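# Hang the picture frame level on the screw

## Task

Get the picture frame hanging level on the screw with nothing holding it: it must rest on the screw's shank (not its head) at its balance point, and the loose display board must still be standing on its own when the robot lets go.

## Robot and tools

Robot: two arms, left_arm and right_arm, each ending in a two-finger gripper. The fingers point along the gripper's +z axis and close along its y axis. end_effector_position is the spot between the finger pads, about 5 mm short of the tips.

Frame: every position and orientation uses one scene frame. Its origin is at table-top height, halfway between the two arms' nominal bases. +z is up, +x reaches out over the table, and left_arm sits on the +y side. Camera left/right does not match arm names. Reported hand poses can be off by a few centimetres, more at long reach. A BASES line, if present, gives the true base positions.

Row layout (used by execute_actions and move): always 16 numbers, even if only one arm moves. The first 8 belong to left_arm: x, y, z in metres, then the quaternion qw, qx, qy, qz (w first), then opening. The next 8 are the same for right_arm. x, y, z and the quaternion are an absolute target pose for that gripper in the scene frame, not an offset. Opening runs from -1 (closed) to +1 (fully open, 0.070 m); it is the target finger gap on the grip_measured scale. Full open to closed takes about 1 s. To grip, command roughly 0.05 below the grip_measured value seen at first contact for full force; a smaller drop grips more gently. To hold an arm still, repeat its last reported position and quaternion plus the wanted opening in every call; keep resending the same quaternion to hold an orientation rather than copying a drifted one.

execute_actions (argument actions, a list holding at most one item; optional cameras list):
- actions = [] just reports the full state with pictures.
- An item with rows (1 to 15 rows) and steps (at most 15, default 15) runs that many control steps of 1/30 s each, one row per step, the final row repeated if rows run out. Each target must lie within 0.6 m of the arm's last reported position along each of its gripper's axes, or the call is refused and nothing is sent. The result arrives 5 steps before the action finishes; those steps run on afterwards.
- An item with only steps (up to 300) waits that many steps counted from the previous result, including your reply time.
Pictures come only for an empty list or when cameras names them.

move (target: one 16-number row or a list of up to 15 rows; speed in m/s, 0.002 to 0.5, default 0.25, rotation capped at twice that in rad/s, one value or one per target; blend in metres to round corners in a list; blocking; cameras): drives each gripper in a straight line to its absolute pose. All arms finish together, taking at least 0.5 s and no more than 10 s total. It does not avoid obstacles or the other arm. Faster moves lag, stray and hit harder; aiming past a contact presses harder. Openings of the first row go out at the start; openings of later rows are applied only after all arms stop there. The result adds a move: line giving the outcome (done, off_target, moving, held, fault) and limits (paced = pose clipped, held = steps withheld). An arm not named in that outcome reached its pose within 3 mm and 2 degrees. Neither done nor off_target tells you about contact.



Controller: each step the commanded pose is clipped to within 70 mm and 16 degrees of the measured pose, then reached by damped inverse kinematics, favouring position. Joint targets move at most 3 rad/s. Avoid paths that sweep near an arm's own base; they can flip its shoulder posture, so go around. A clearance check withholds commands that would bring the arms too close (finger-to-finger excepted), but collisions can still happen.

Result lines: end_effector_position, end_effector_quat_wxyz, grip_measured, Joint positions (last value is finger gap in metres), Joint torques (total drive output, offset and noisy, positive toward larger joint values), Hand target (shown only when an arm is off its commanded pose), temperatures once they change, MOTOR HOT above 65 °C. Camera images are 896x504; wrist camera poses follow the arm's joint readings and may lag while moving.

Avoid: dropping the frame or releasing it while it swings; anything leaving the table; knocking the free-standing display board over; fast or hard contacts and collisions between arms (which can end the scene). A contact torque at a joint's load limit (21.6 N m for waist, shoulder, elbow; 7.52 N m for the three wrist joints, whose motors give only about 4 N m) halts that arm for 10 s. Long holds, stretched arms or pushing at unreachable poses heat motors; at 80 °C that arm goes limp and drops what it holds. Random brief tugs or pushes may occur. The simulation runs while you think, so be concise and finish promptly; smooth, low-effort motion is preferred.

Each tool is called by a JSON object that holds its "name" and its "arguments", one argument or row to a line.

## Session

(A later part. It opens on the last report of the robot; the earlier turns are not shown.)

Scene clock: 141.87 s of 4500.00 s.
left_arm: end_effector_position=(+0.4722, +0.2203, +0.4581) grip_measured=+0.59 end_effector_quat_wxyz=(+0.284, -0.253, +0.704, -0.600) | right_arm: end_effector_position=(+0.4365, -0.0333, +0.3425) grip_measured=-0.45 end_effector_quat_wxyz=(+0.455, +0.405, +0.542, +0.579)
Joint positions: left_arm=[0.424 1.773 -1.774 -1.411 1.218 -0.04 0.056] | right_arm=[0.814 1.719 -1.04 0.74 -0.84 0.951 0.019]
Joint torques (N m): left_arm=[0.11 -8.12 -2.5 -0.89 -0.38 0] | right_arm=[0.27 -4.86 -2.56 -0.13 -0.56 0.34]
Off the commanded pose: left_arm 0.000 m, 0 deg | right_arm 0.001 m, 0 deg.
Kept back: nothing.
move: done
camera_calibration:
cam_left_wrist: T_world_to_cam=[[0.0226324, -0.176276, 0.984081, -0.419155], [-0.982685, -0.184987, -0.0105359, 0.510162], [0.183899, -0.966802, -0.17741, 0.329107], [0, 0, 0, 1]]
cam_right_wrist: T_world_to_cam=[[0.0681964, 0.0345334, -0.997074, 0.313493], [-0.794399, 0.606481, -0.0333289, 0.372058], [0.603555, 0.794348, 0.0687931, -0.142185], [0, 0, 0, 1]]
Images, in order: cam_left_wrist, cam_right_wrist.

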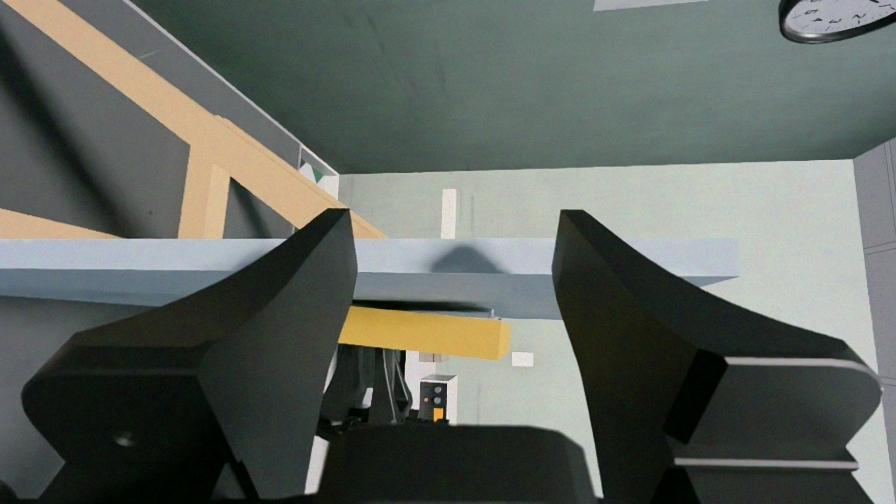

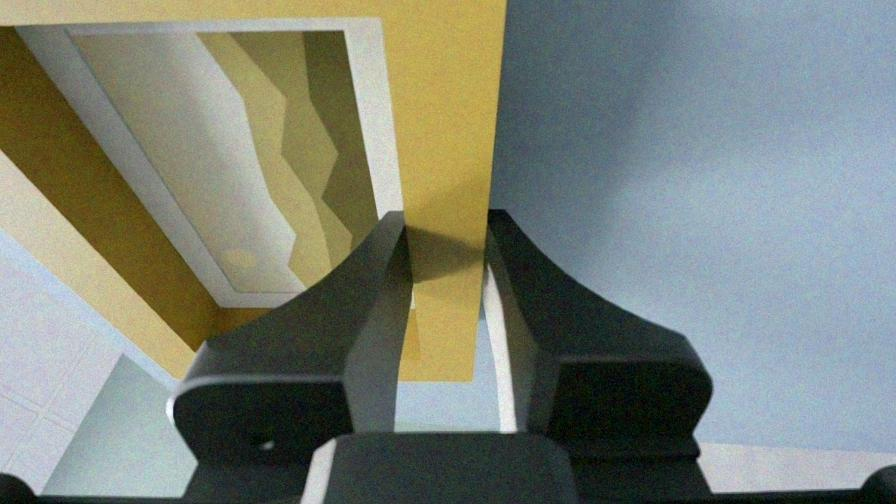

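{"name": "move", "arguments": {
  "target": [
    [0.472, 0.22, 0.458, 0.284, -0.252, 0.704, -0.600, 0.59, 0.4366, -0.0333, 0.3425, 0.4547, 0.4059, 0.5425, 0.5788, -0.53],
    [0.472, 0.22, 0.458, 0.284, -0.252, 0.704, -0.600, 0.59, 0.4366, -0.0333, 0.3425, 0.4547, 0.4059, 0.5425, 0.5788, -0.45],
    [0.472, 0.22, 0.458, 0.284, -0.252, 0.704, -0.600, 0.59, 0.4366, -0.0333, 0.3425, 0.4547, 0.4059, 0.5425, 0.5788, -0.42]
  ],
  "speed": 0.006
}}

{"name": "zoom_image", "arguments": {
  "camera": "cam_left_wrist",
  "region": [440, 285, 540, 365]
}}

{"name": "zoom_image", "arguments": {
  "camera": "cam_right_wrist",
  "region": [200, 0, 700, 400]
}}

Scene clock: 145.00 s of 4500.00 s.
left_arm: end_effector_position=(+0.4722, +0.2203, +0.4581) grip_measured=+0.59 end_effector_quat_wxyz=(+0.284, -0.253, +0.704, -0.600) | right_arm: end_effector_position=(+0.4367, -0.0334, +0.3419) grip_measured=-0.42 end_effector_quat_wxyz=(+0.454, +0.406, +0.542, +0.578)
Joint positions: left_arm=[0.424 1.773 -1.774 -1.411 1.218 -0.04 0.056] | right_arm=[0.814 1.718 -1.041 0.744 -0.837 0.948 0.02]
Joint torques (N m): left_arm=[0.1 -8.2 -2.47 -0.91 -0.38 -0.01] | right_arm=[-0.45 -8.43 -4.91 -0.88 -0.9 0.01]
Off the commanded pose: left_arm 0.000 m, 0 deg | right_arm 0.001 m, 0 deg.
Kept back: nothing.
move: done
camera_calibration:
cam_left_wrist: T_world_to_cam=[[0.0226324, -0.176276, 0.984081, -0.419155], [-0.982685, -0.184987, -0.0105359, 0.510162], [0.183899, -0.966802, -0.17741, 0.329107], [0, 0, 0, 1]]
cam_right_wrist: T_world_to_cam=[[0.0648187, 0.0338096, -0.997324, 0.314462], [-0.794079, 0.607022, -0.0310311, 0.37131], [0.604349, 0.793965, 0.0661939, -0.141666], [0, 0, 0, 1]]

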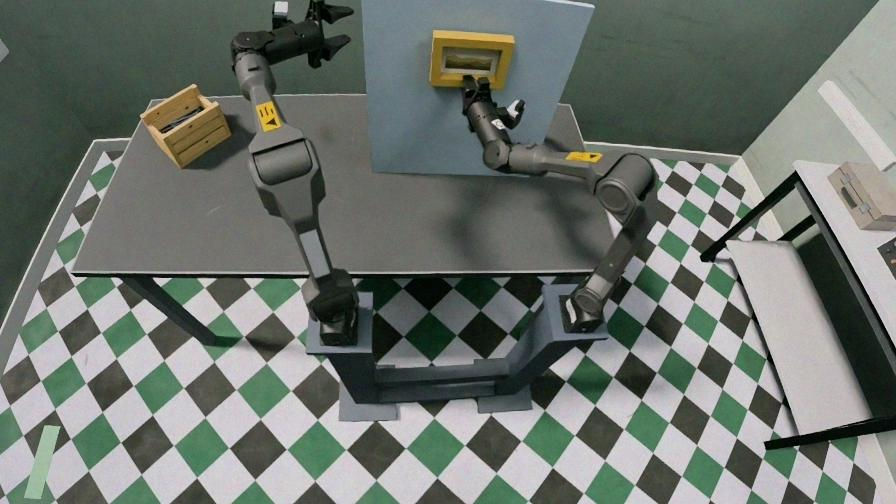

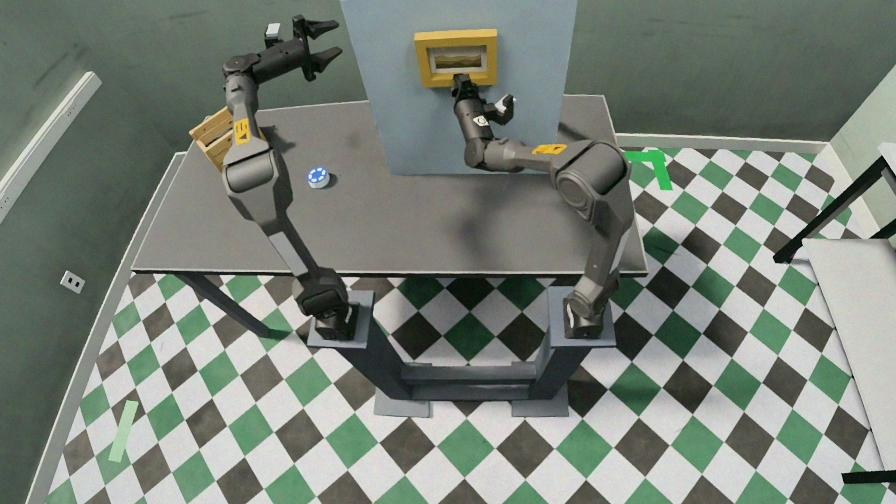

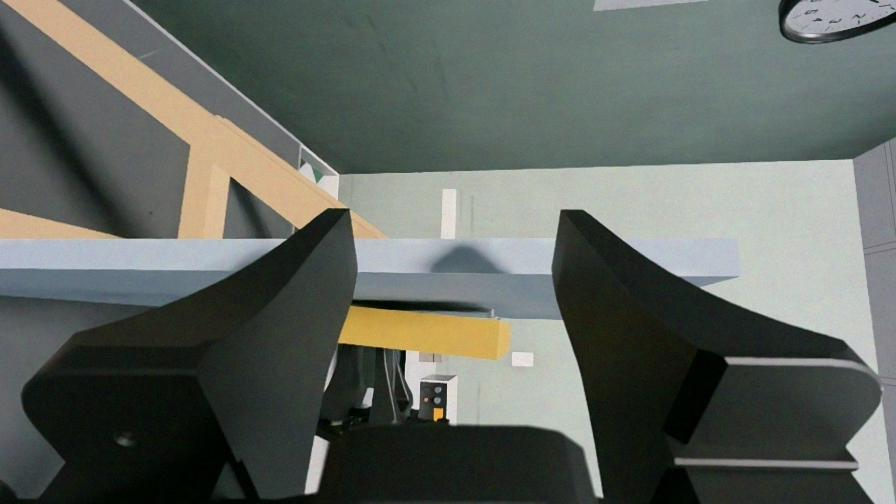

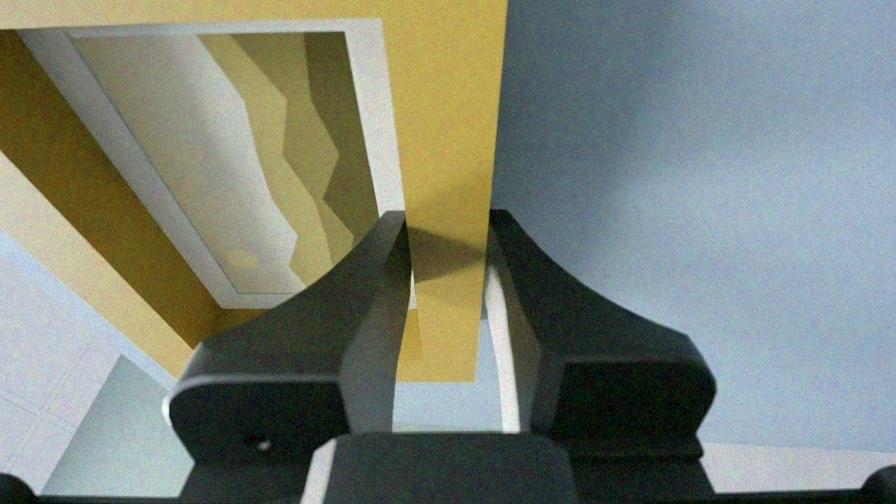

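Scaled by 5.040 from the camera's 896x504 image, which has a finer 1280x720 frame.

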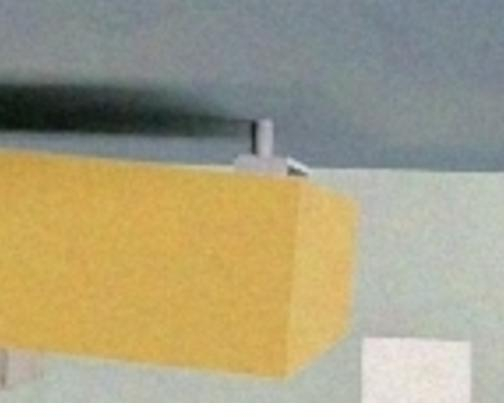

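Scaled by 1.008 from the camera's 896x504 image, which has a finer 1280x720 frame.

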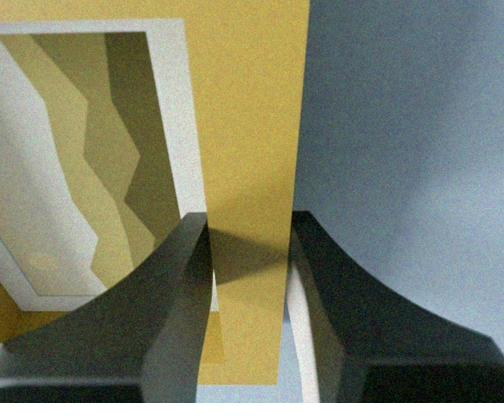

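{"name": "move", "arguments": {
  "target": [
    [0.472, 0.22, 0.458, 0.284, -0.252, 0.704, -0.600, 0.59, 0.4366, -0.0333, 0.3410, 0.4547, 0.4059, 0.5425, 0.5788, -0.42]
  ],
  "speed": 0.006,
  "cameras": ["cam_left_wrist", "cam_right_wrist"]
}}

{"name": "zoom_image", "arguments": {
  "camera": "cam_left_wrist",
  "region": [440, 285, 540, 365]
}}

{"name": "zoom_image", "arguments": {
  "camera": "cam_right_wrist",
  "region": [200, 0, 700, 400]
}}

Scene clock: 146.30 s of 4500.00 s.
left_arm: end_effector_position=(+0.4722, +0.2203, +0.4581) grip_measured=+0.59 end_effector_quat_wxyz=(+0.284, -0.253, +0.704, -0.600) | right_arm: end_effector_position=(+0.4366, -0.0334, +0.3424) grip_measured=-0.42 end_effector_quat_wxyz=(+0.455, +0.405, +0.541, +0.579)
Joint positions: left_arm=[0.424 1.773 -1.774 -1.411 1.218 -0.04 0.056] | right_arm=[0.814 1.719 -1.04 0.739 -0.842 0.952 0.02]
Joint torques (N m): left_arm=[0.02 -8.25 -2.59 -0.9 -0.38 -0.01] | right_arm=[0.13 -5.69 -3.35 -0.63 -0.74 0.16]
Off the commanded pose: left_arm 0.000 m, 0 deg | right_arm 0.001 m, 0 deg.
Kept back: nothing.
move: done
camera_calibration:
cam_left_wrist: T_world_to_cam=[[0.0226324, -0.176276, 0.984081, -0.419155], [-0.982685, -0.184987, -0.0105359, 0.510162], [0.183899, -0.966802, -0.17741, 0.329107], [0, 0, 0, 1]]
cam_right_wrist: T_world_to_cam=[[0.0692762, 0.0348995, -0.996987, 0.312973], [-0.794021, 0.606943, -0.033927, 0.372215], [0.60393, 0.793979, 0.0697576, -0.142713], [0, 0, 0, 1]]
Images, in order: cam_left_wrist, cam_right_wrist.

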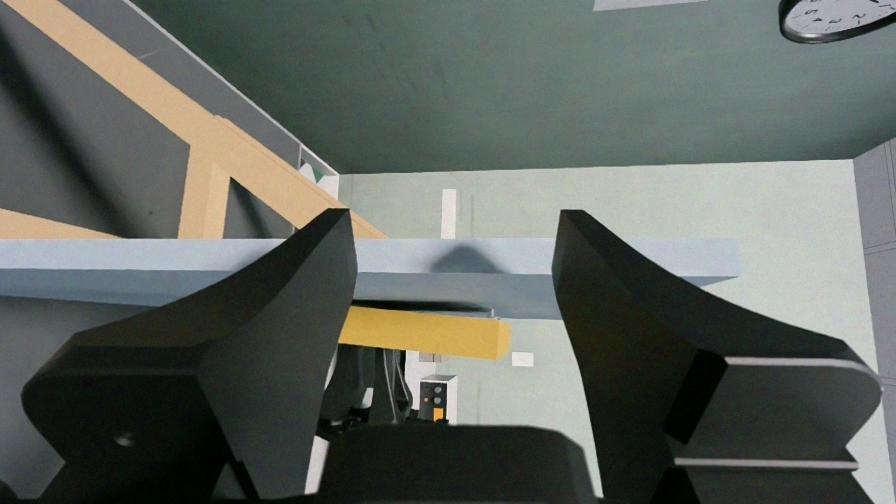

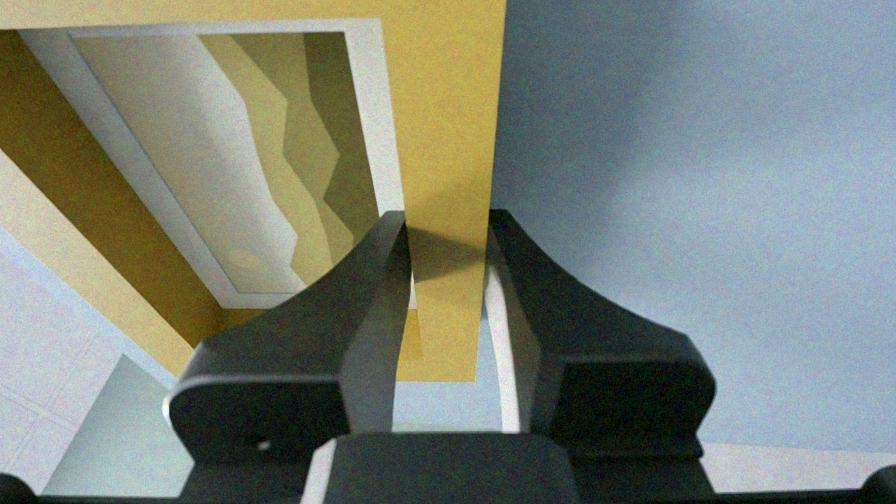

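Scaled by 5.040 from the camera's 896x504 image, which has a finer 1280x720 frame.

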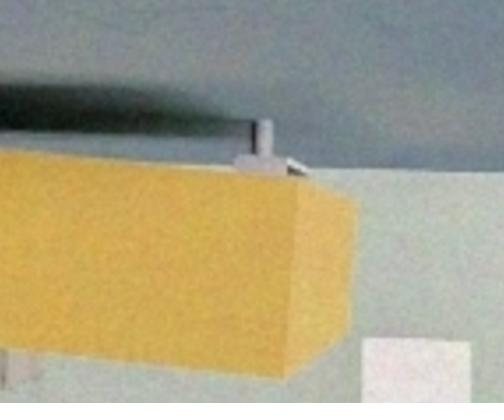

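Scaled by 1.008 from the camera's 896x504 image, which has a finer 1280x720 frame.

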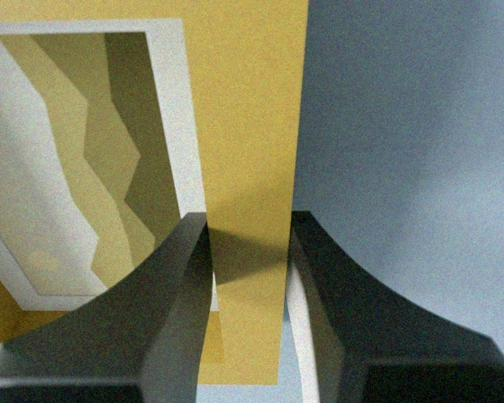

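{"name": "move", "arguments": {
  "target": [
    [0.472, 0.22, 0.458, 0.284, -0.252, 0.704, -0.600, 0.59, 0.4366, -0.0333, 0.3422, 0.4547, 0.4059, 0.5425, 0.5788, -0.36]
  ],
  "speed": 0.006,
  "cameras": ["cam_left_wrist", "cam_right_wrist"]
}}

{"name": "zoom_image", "arguments": {
  "camera": "cam_left_wrist",
  "region": [440, 285, 540, 365]
}}

{"name": "zoom_image", "arguments": {
  "camera": "cam_right_wrist",
  "region": [200, 0, 700, 400]
}}

Scene clock: 147.60 s of 4500.00 s.
left_arm: end_effector_position=(+0.4722, +0.2203, +0.4581) grip_measured=+0.59 end_effector_quat_wxyz=(+0.284, -0.253, +0.704, -0.600) | right_arm: end_effector_position=(+0.4366, -0.0332, +0.3415) grip_measured=-0.36 end_effector_quat_wxyz=(+0.454, +0.406, +0.543, +0.578)
Joint positions: left_arm=[0.424 1.773 -1.774 -1.411 1.218 -0.04 0.056] | right_arm=[0.814 1.719 -1.04 0.742 -0.838 0.949 0.022]
Joint torques (N m): left_arm=[0.22 -7.95 -2.63 -0.91 -0.36 -0.01] | right_arm=[0.69 -7.7 -4.5 -0.54 -0.57 -0.22]
Off the commanded pose: left_arm 0.000 m, 0 deg | right_arm 0.001 m, 0 deg.
Kept back: nothing.
move: done
camera_calibration:
cam_left_wrist: T_world_to_cam=[[0.0226324, -0.176276, 0.984081, -0.419155], [-0.982685, -0.184987, -0.0105359, 0.510162], [0.183899, -0.966802, -0.17741, 0.329107], [0, 0, 0, 1]]
cam_right_wrist: T_world_to_cam=[[0.0653325, 0.032717, -0.997327, 0.313821], [-0.794425, 0.606511, -0.0321445, 0.37169], [0.603838, 0.794402, 0.0656161, -0.14131], [0, 0, 0, 1]]
Images, in order: cam_left_wrist, cam_right_wrist.

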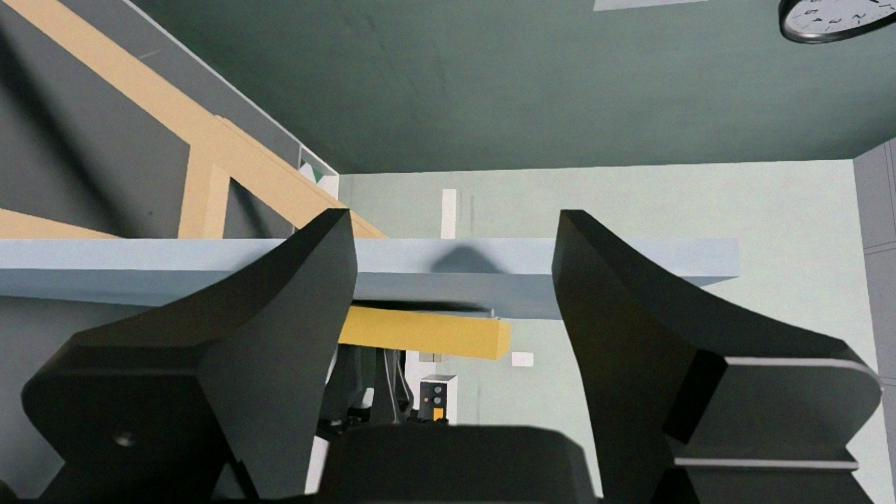

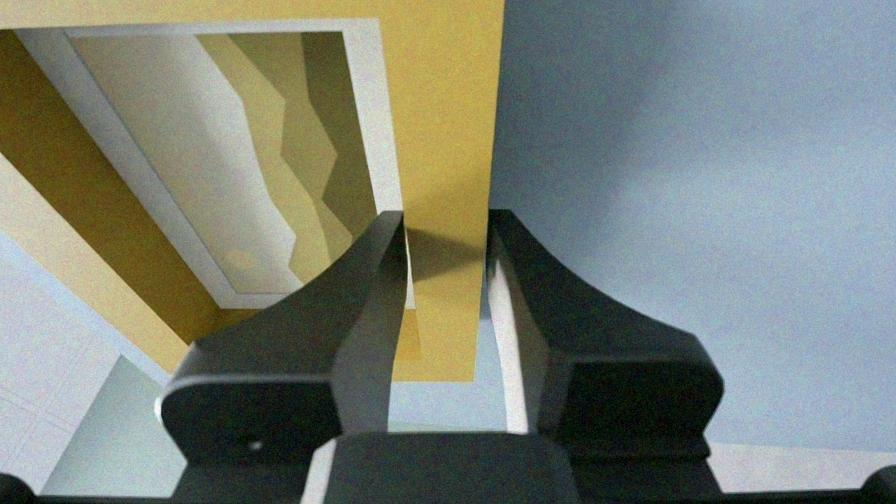

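Scaled by 5.040 from the camera's 896x504 image, which has a finer 1280x720 frame.

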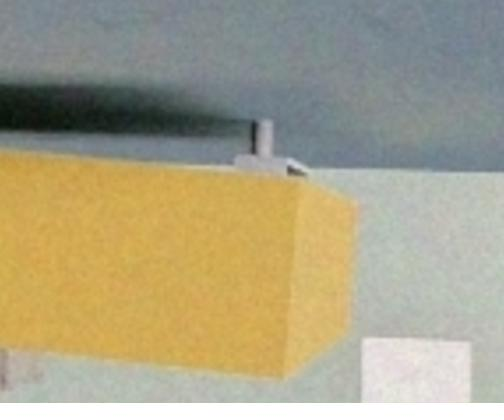

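Scaled by 1.008 from the camera's 896x504 image, which has a finer 1280x720 frame.

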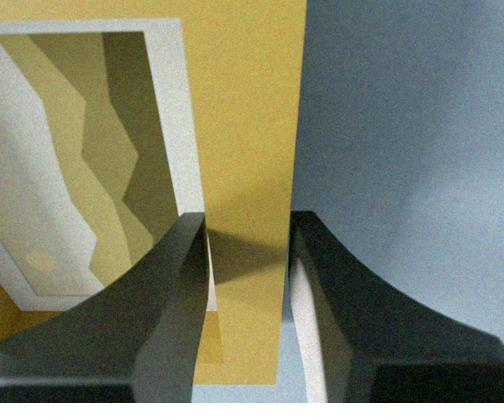

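{"name": "move", "arguments": {
  "target": [
    [0.472, 0.22, 0.458, 0.284, -0.252, 0.704, -0.600, 0.59, 0.4366, -0.0333, 0.3423, 0.4547, 0.4059, 0.5425, 0.5788, -0.20]
  ],
  "speed": 0.01
}}

{"name": "zoom_image", "arguments": {
  "camera": "cam_left_wrist",
  "region": [440, 285, 540, 365]
}}

{"name": "zoom_image", "arguments": {
  "camera": "cam_head_left",
  "region": [425, 22, 475, 62]
}}

{"name": "zoom_image", "arguments": {
  "camera": "cam_head_left",
  "region": [475, 22, 525, 62]
}}

{"name": "zoom_image", "arguments": {
  "camera": "cam_head_right",
  "region": [408, 20, 458, 60]
}}

{"name": "zoom_image", "arguments": {
  "camera": "cam_head_right",
  "region": [458, 20, 508, 60]
}}

Scene clock: 148.77 s of 4500.00 s.
left_arm: end_effector_position=(+0.4722, +0.2203, +0.4581) grip_measured=+0.59 end_effector_quat_wxyz=(+0.284, -0.253, +0.704, -0.600) | right_arm: end_effector_position=(+0.4366, -0.0333, +0.3423) grip_measured=-0.20 end_effector_quat_wxyz=(+0.455, +0.405, +0.542, +0.579)
Joint positions: left_arm=[0.424 1.773 -1.774 -1.411 1.218 -0.04 0.056] | right_arm=[0.814 1.718 -1.041 0.742 -0.838 0.948 0.028]
Joint torques (N m): left_arm=[0.14 -7.99 -2.64 -0.92 -0.37 0] | right_arm=[0.7 -7.65 -4.51 -0.52 -0.55 -0.21]
Off the commanded pose: left_arm 0.000 m, 0 deg | right_arm 0.000 m, 0 deg.
Kept back: nothing.
move: done
camera_calibration:
cam_left_wrist: T_world_to_cam=[[0.0226324, -0.176276, 0.984081, -0.419155], [-0.982685, -0.184987, -0.0105359, 0.510162], [0.183899, -0.966802, -0.17741, 0.329107], [0, 0, 0, 1]]
cam_right_wrist: T_world_to_cam=[[0.0667843, 0.033112, -0.997218, 0.313953], [-0.794334, 0.606581, -0.0330559, 0.371983], [0.603799, 0.794332, 0.0668121, -0.141699], [0, 0, 0, 1]]

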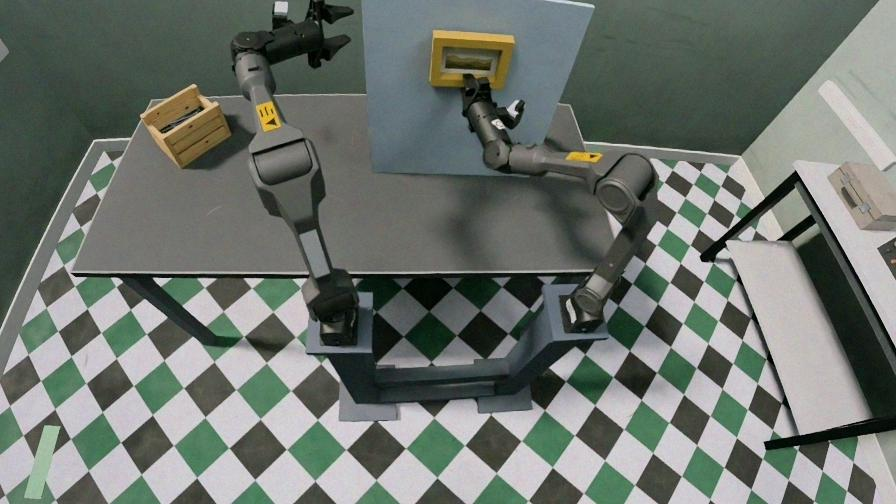

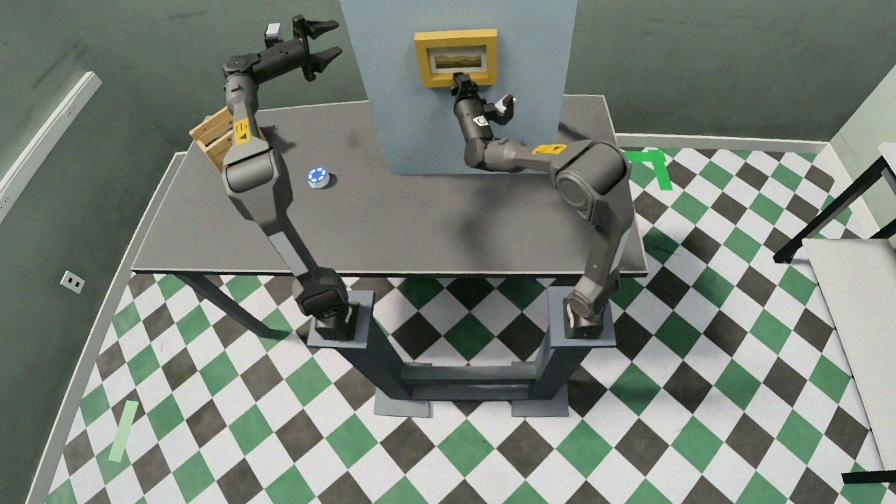

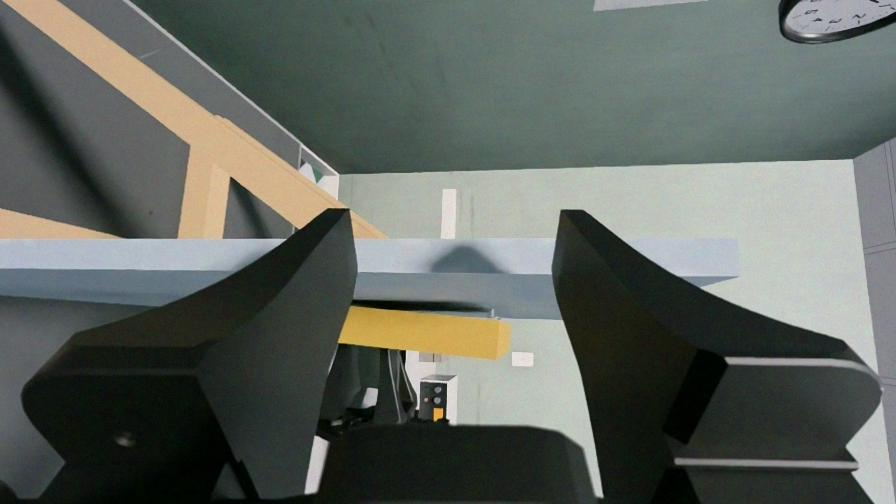

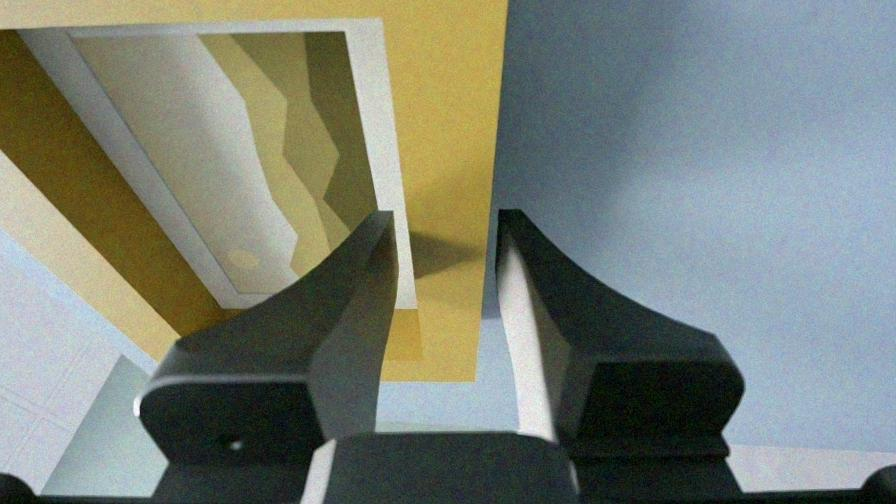

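Scaled by 5.040 from the camera's 896x504 image, which has a finer 1280x720 frame.

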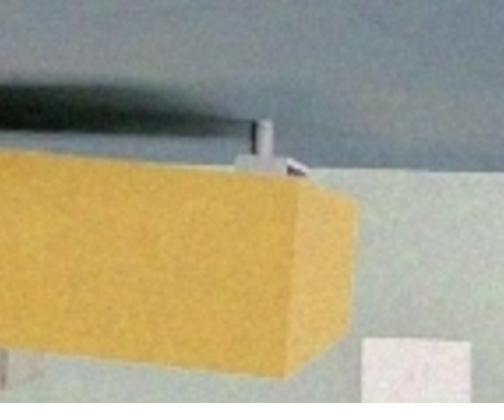

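Scaled by 10.080 from the camera's 896x504 image, which has a finer 1280x720 frame.

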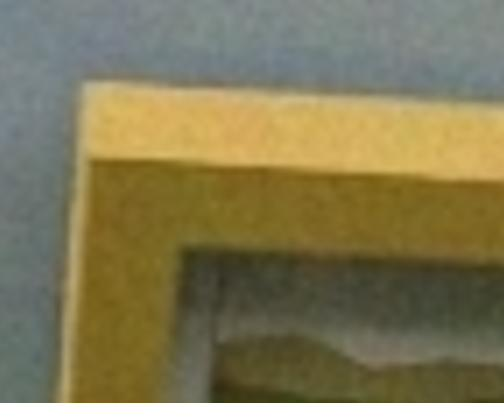

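Scaled by 10.080 from the camera's 896x504 image, which has a finer 1280x720 frame.

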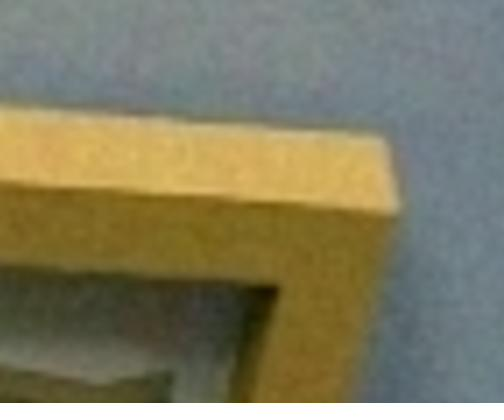

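Scaled by 10.080 from the camera's 896x504 image, which has a finer 1280x720 frame.

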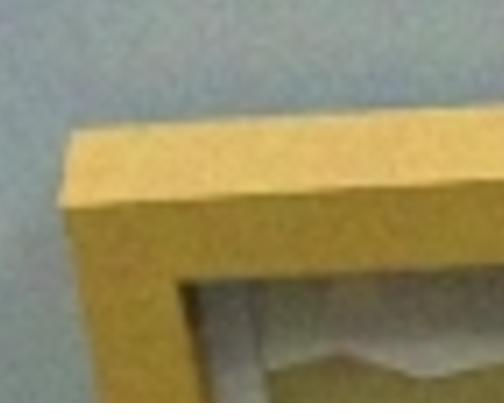

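Scaled by 10.080 from the camera's 896x504 image, which has a finer 1280x720 frame.

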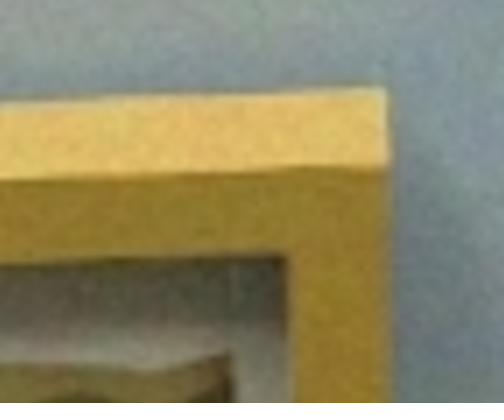

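{"name": "move", "arguments": {
  "target": [
    [0.472, 0.22, 0.458, 0.284, -0.252, 0.704, -0.600, 0.59, 0.4366, -0.0333, 0.3424, 0.4565, 0.4039, 0.5450, 0.5764, -0.2],
    [0.472, 0.22, 0.458, 0.284, -0.252, 0.704, -0.600, 0.59, 0.4366, -0.0333, 0.3424, 0.4565, 0.4039, 0.5450, 0.5764, -0.42],
    [0.472, 0.22, 0.458, 0.284, -0.252, 0.704, -0.600, 0.59, 0.4366, -0.0333, 0.3424, 0.4565, 0.4039, 0.5450, 0.5764, -0.52],
    [0.472, 0.22, 0.458, 0.284, -0.252, 0.704, -0.600, 0.59, 0.4366, -0.0333, 0.3434, 0.4565, 0.4039, 0.5450, 0.5764, -0.52],
    [0.472, 0.22, 0.458, 0.284, -0.252, 0.704, -0.600, 0.59, 0.4366, -0.0241, 0.3442, 0.4385, 0.4234, 0.5194, 0.5996, -0.52],
    [0.472, 0.22, 0.458, 0.284, -0.252, 0.704, -0.600, 0.59, 0.4366, -0.0241, 0.3430, 0.4385, 0.4234, 0.5194, 0.5996, -0.52]
  ],
  "speed": [0.02, 0.02, 0.02, 0.01, 0.03, 0.01],
  "cameras": ["cam_left_wrist", "cam_right_wrist"]
}}

{"name": "zoom_image", "arguments": {
  "camera": "cam_left_wrist",
  "region": [440, 285, 540, 365]
}}

{"name": "zoom_image", "arguments": {
  "camera": "cam_right_wrist",
  "region": [200, 0, 700, 400]
}}

Scene clock: 155.03 s of 4500.00 s.
left_arm: end_effector_position=(+0.4722, +0.2203, +0.4581) grip_measured=+0.59 end_effector_quat_wxyz=(+0.284, -0.253, +0.704, -0.600) | right_arm: end_effector_position=(+0.4368, -0.0243, +0.3439) grip_measured=-0.45 end_effector_quat_wxyz=(+0.438, +0.424, +0.518, +0.600)
Joint positions: left_arm=[0.424 1.773 -1.774 -1.411 1.218 -0.04 0.056] | right_arm=[0.839 1.749 -1.069 0.759 -0.876 1.014 0.019]
Joint torques (N m): left_arm=[0.39 -8.15 -2.65 -0.9 -0.36 -0.03] | right_arm=[0.21 -6.87 -3.84 -0.95 -0.97 0.05]
Off the commanded pose: left_arm 0.000 m, 0 deg | right_arm 0.001 m, 0 deg.
Kept back: nothing.
move: done
camera_calibration:
cam_left_wrist: T_world_to_cam=[[0.0226324, -0.176276, 0.984081, -0.419155], [-0.982685, -0.184987, -0.0105359, 0.510162], [0.183899, -0.966802, -0.17741, 0.329107], [0, 0, 0, 1]]
cam_right_wrist: T_world_to_cam=[[0.0678009, 0.113651, -0.991205, 0.314693], [-0.793646, 0.608183, 0.0154467, 0.349857], [0.604589, 0.785619, 0.131434, -0.171873], [0, 0, 0, 1]]
Images, in order: cam_left_wrist, cam_right_wrist.

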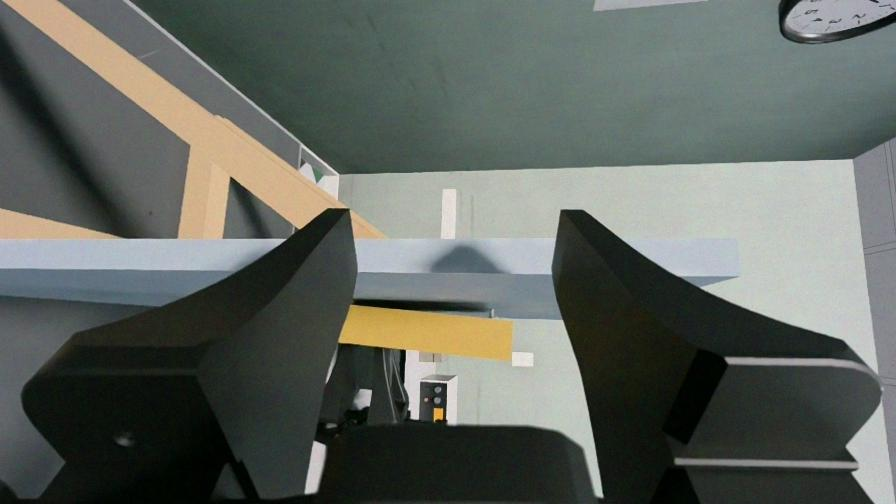

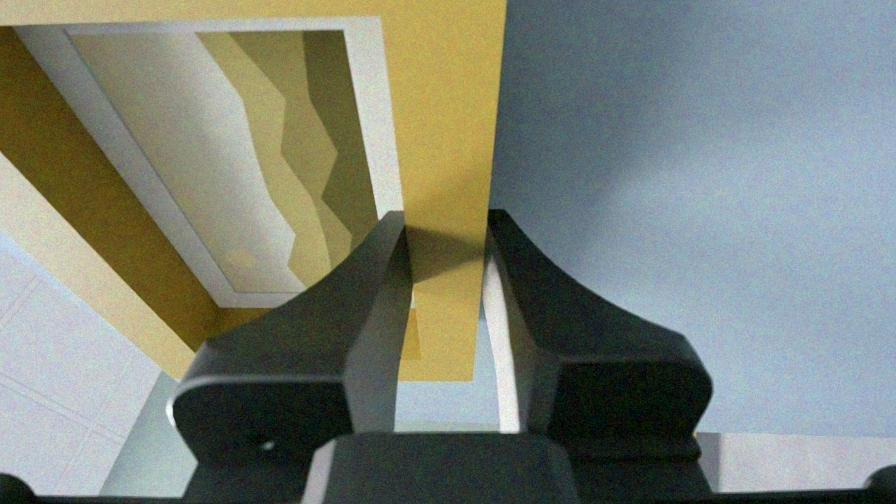

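Scaled by 5.040 from the camera's 896x504 image, which has a finer 1280x720 frame.

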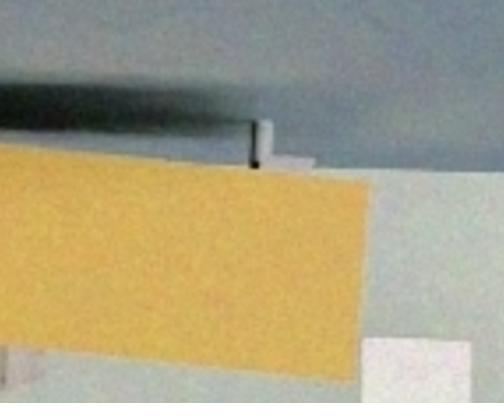

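Scaled by 1.008 from the camera's 896x504 image, which has a finer 1280x720 frame.

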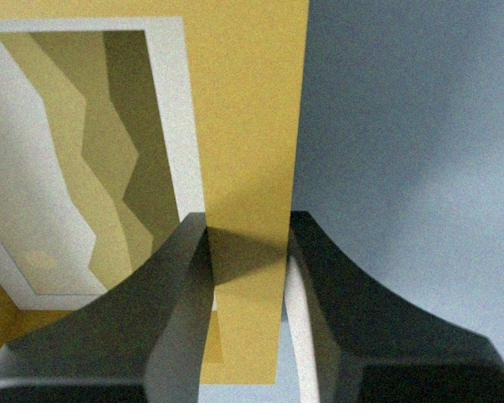

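{"name": "move", "arguments": {
  "target": [
    [0.472, 0.22, 0.458, 0.284, -0.252, 0.704, -0.600, 0.59, 0.4366, -0.0241, 0.3428, 0.4385, 0.4234, 0.5194, 0.5996, -0.52],
    [0.472, 0.22, 0.458, 0.284, -0.252, 0.704, -0.600, 0.59, 0.4366, -0.0241, 0.3432, 0.4385, 0.4234, 0.5194, 0.5996, -0.43],
    [0.472, 0.22, 0.458, 0.284, -0.252, 0.704, -0.600, 0.59, 0.4366, -0.0241, 0.3428, 0.4385, 0.4234, 0.5194, 0.5996, -0.36],
    [0.472, 0.22, 0.458, 0.284, -0.252, 0.704, -0.600, 0.59, 0.4366, -0.0241, 0.3430, 0.4385, 0.4234, 0.5194, 0.5996, -0.05]
  ],
  "speed": 0.01,
  "cameras": ["cam_left_wrist", "cam_right_wrist", "cam_head_left", "cam_head_right"]
}}

{"name": "zoom_image", "arguments": {
  "camera": "cam_left_wrist",
  "region": [440, 285, 540, 365]
}}

{"name": "zoom_image", "arguments": {
  "camera": "cam_head_left",
  "region": [425, 22, 475, 62]
}}

{"name": "zoom_image", "arguments": {
  "camera": "cam_head_left",
  "region": [475, 22, 525, 62]
}}

{"name": "zoom_image", "arguments": {
  "camera": "cam_head_right",
  "region": [408, 20, 458, 60]
}}

{"name": "zoom_image", "arguments": {
  "camera": "cam_head_right",
  "region": [458, 20, 508, 60]
}}

Scene clock: 159.23 s of 4500.00 s.
left_arm: end_effector_position=(+0.4722, +0.2203, +0.4581) grip_measured=+0.59 end_effector_quat_wxyz=(+0.284, -0.253, +0.704, -0.600) | right_arm: end_effector_position=(+0.4367, -0.0243, +0.3433) grip_measured=-0.05 end_effector_quat_wxyz=(+0.439, +0.423, +0.519, +0.599)
Joint positions: left_arm=[0.424 1.773 -1.774 -1.411 1.218 -0.04 0.056] | right_arm=[0.839 1.749 -1.067 0.759 -0.876 1.014 0.033]
Joint torques (N m): left_arm=[0.35 -7.99 -2.72 -0.87 -0.37 -0.02] | right_arm=[0.51 -6.32 -3.82 -0.54 -0.55 -0.21]
Off the commanded pose: left_arm 0.000 m, 0 deg | right_arm 0.000 m, 0 deg.
Kept back: nothing.
move: done
camera_calibration:
cam_left_wrist: T_world_to_cam=[[0.0226324, -0.176276, 0.984081, -0.419155], [-0.982685, -0.184987, -0.0105359, 0.510162], [0.183899, -0.966802, -0.17741, 0.329107], [0, 0, 0, 1]]
cam_right_wrist: T_world_to_cam=[[0.0671921, 0.111879, -0.991448, 0.314387], [-0.793855, 0.607927, 0.0148, 0.350074], [0.604384, 0.786071, 0.129663, -0.170945], [0, 0, 0, 1]]

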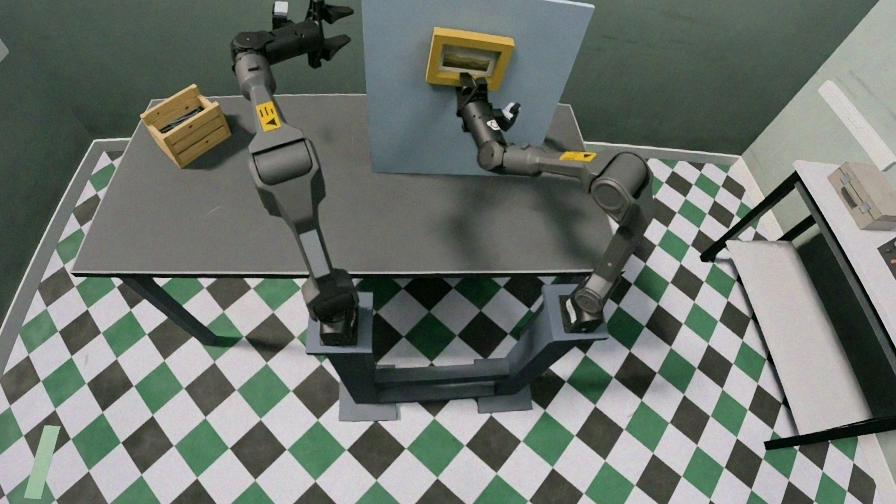

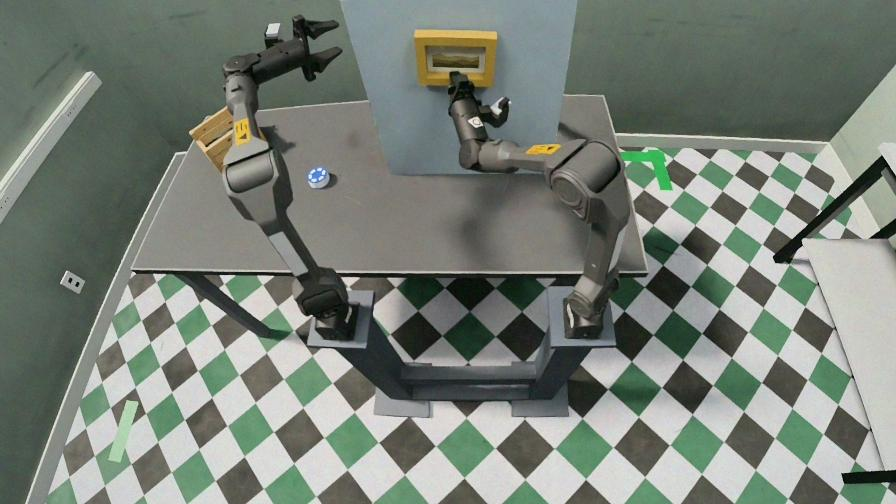

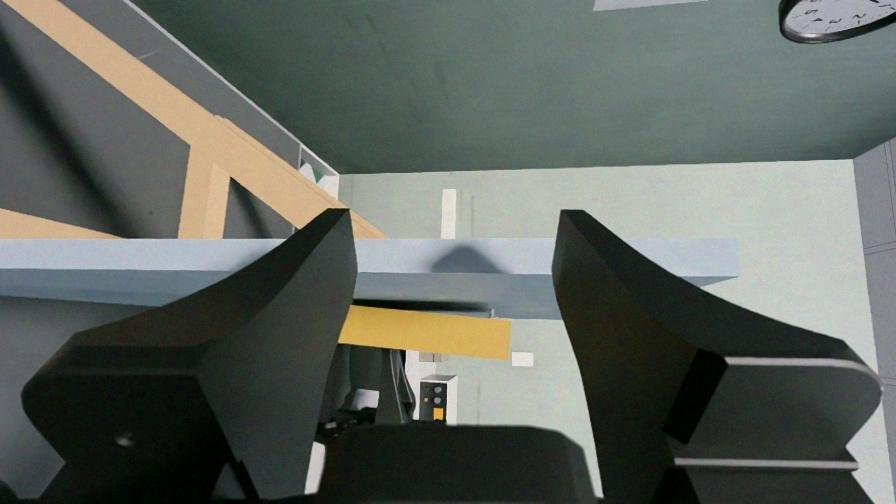

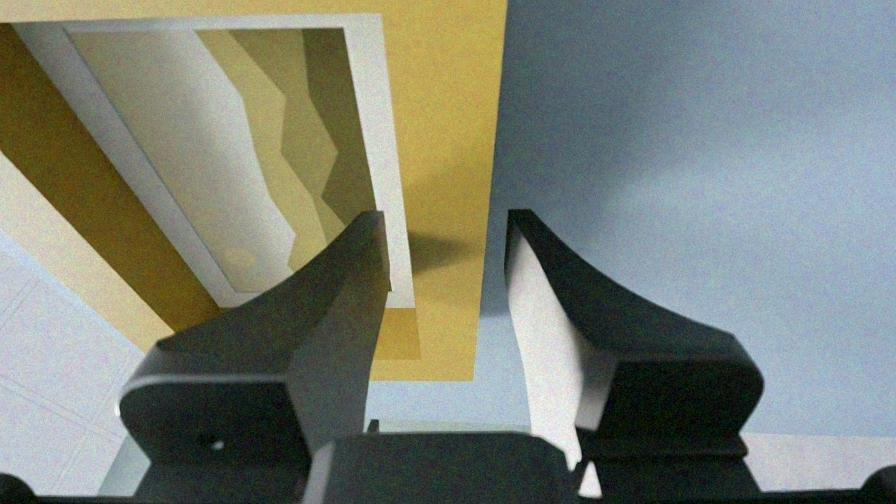

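Scaled by 5.040 from the camera's 896x504 image, which has a finer 1280x720 frame.

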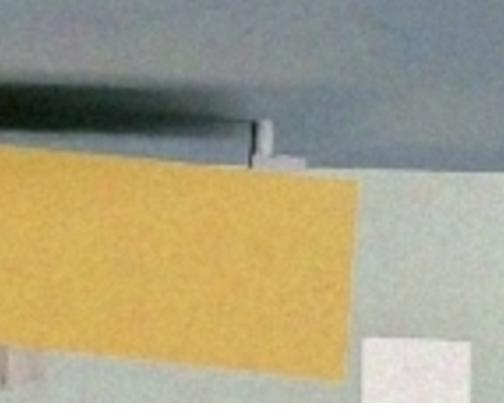

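Scaled by 10.080 from the camera's 896x504 image, which has a finer 1280x720 frame.

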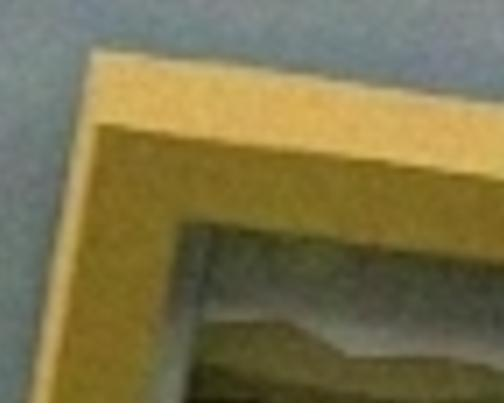

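Scaled by 10.080 from the camera's 896x504 image, which has a finer 1280x720 frame.

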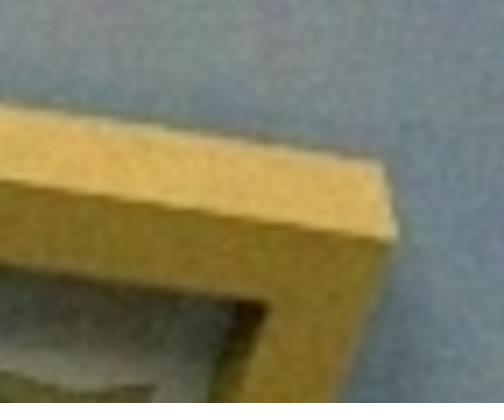

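Scaled by 10.080 from the camera's 896x504 image, which has a finer 1280x720 frame.

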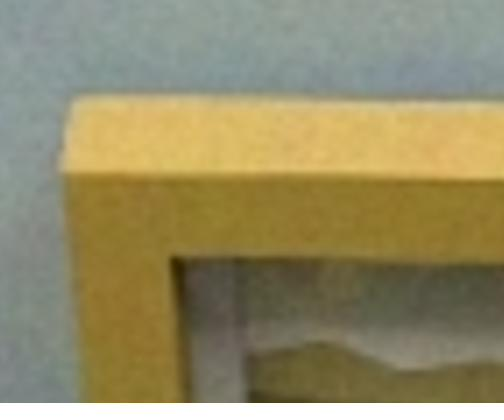

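Scaled by 10.080 from the camera's 896x504 image, which has a finer 1280x720 frame.

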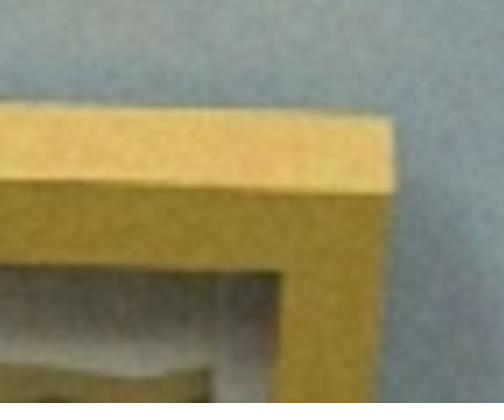

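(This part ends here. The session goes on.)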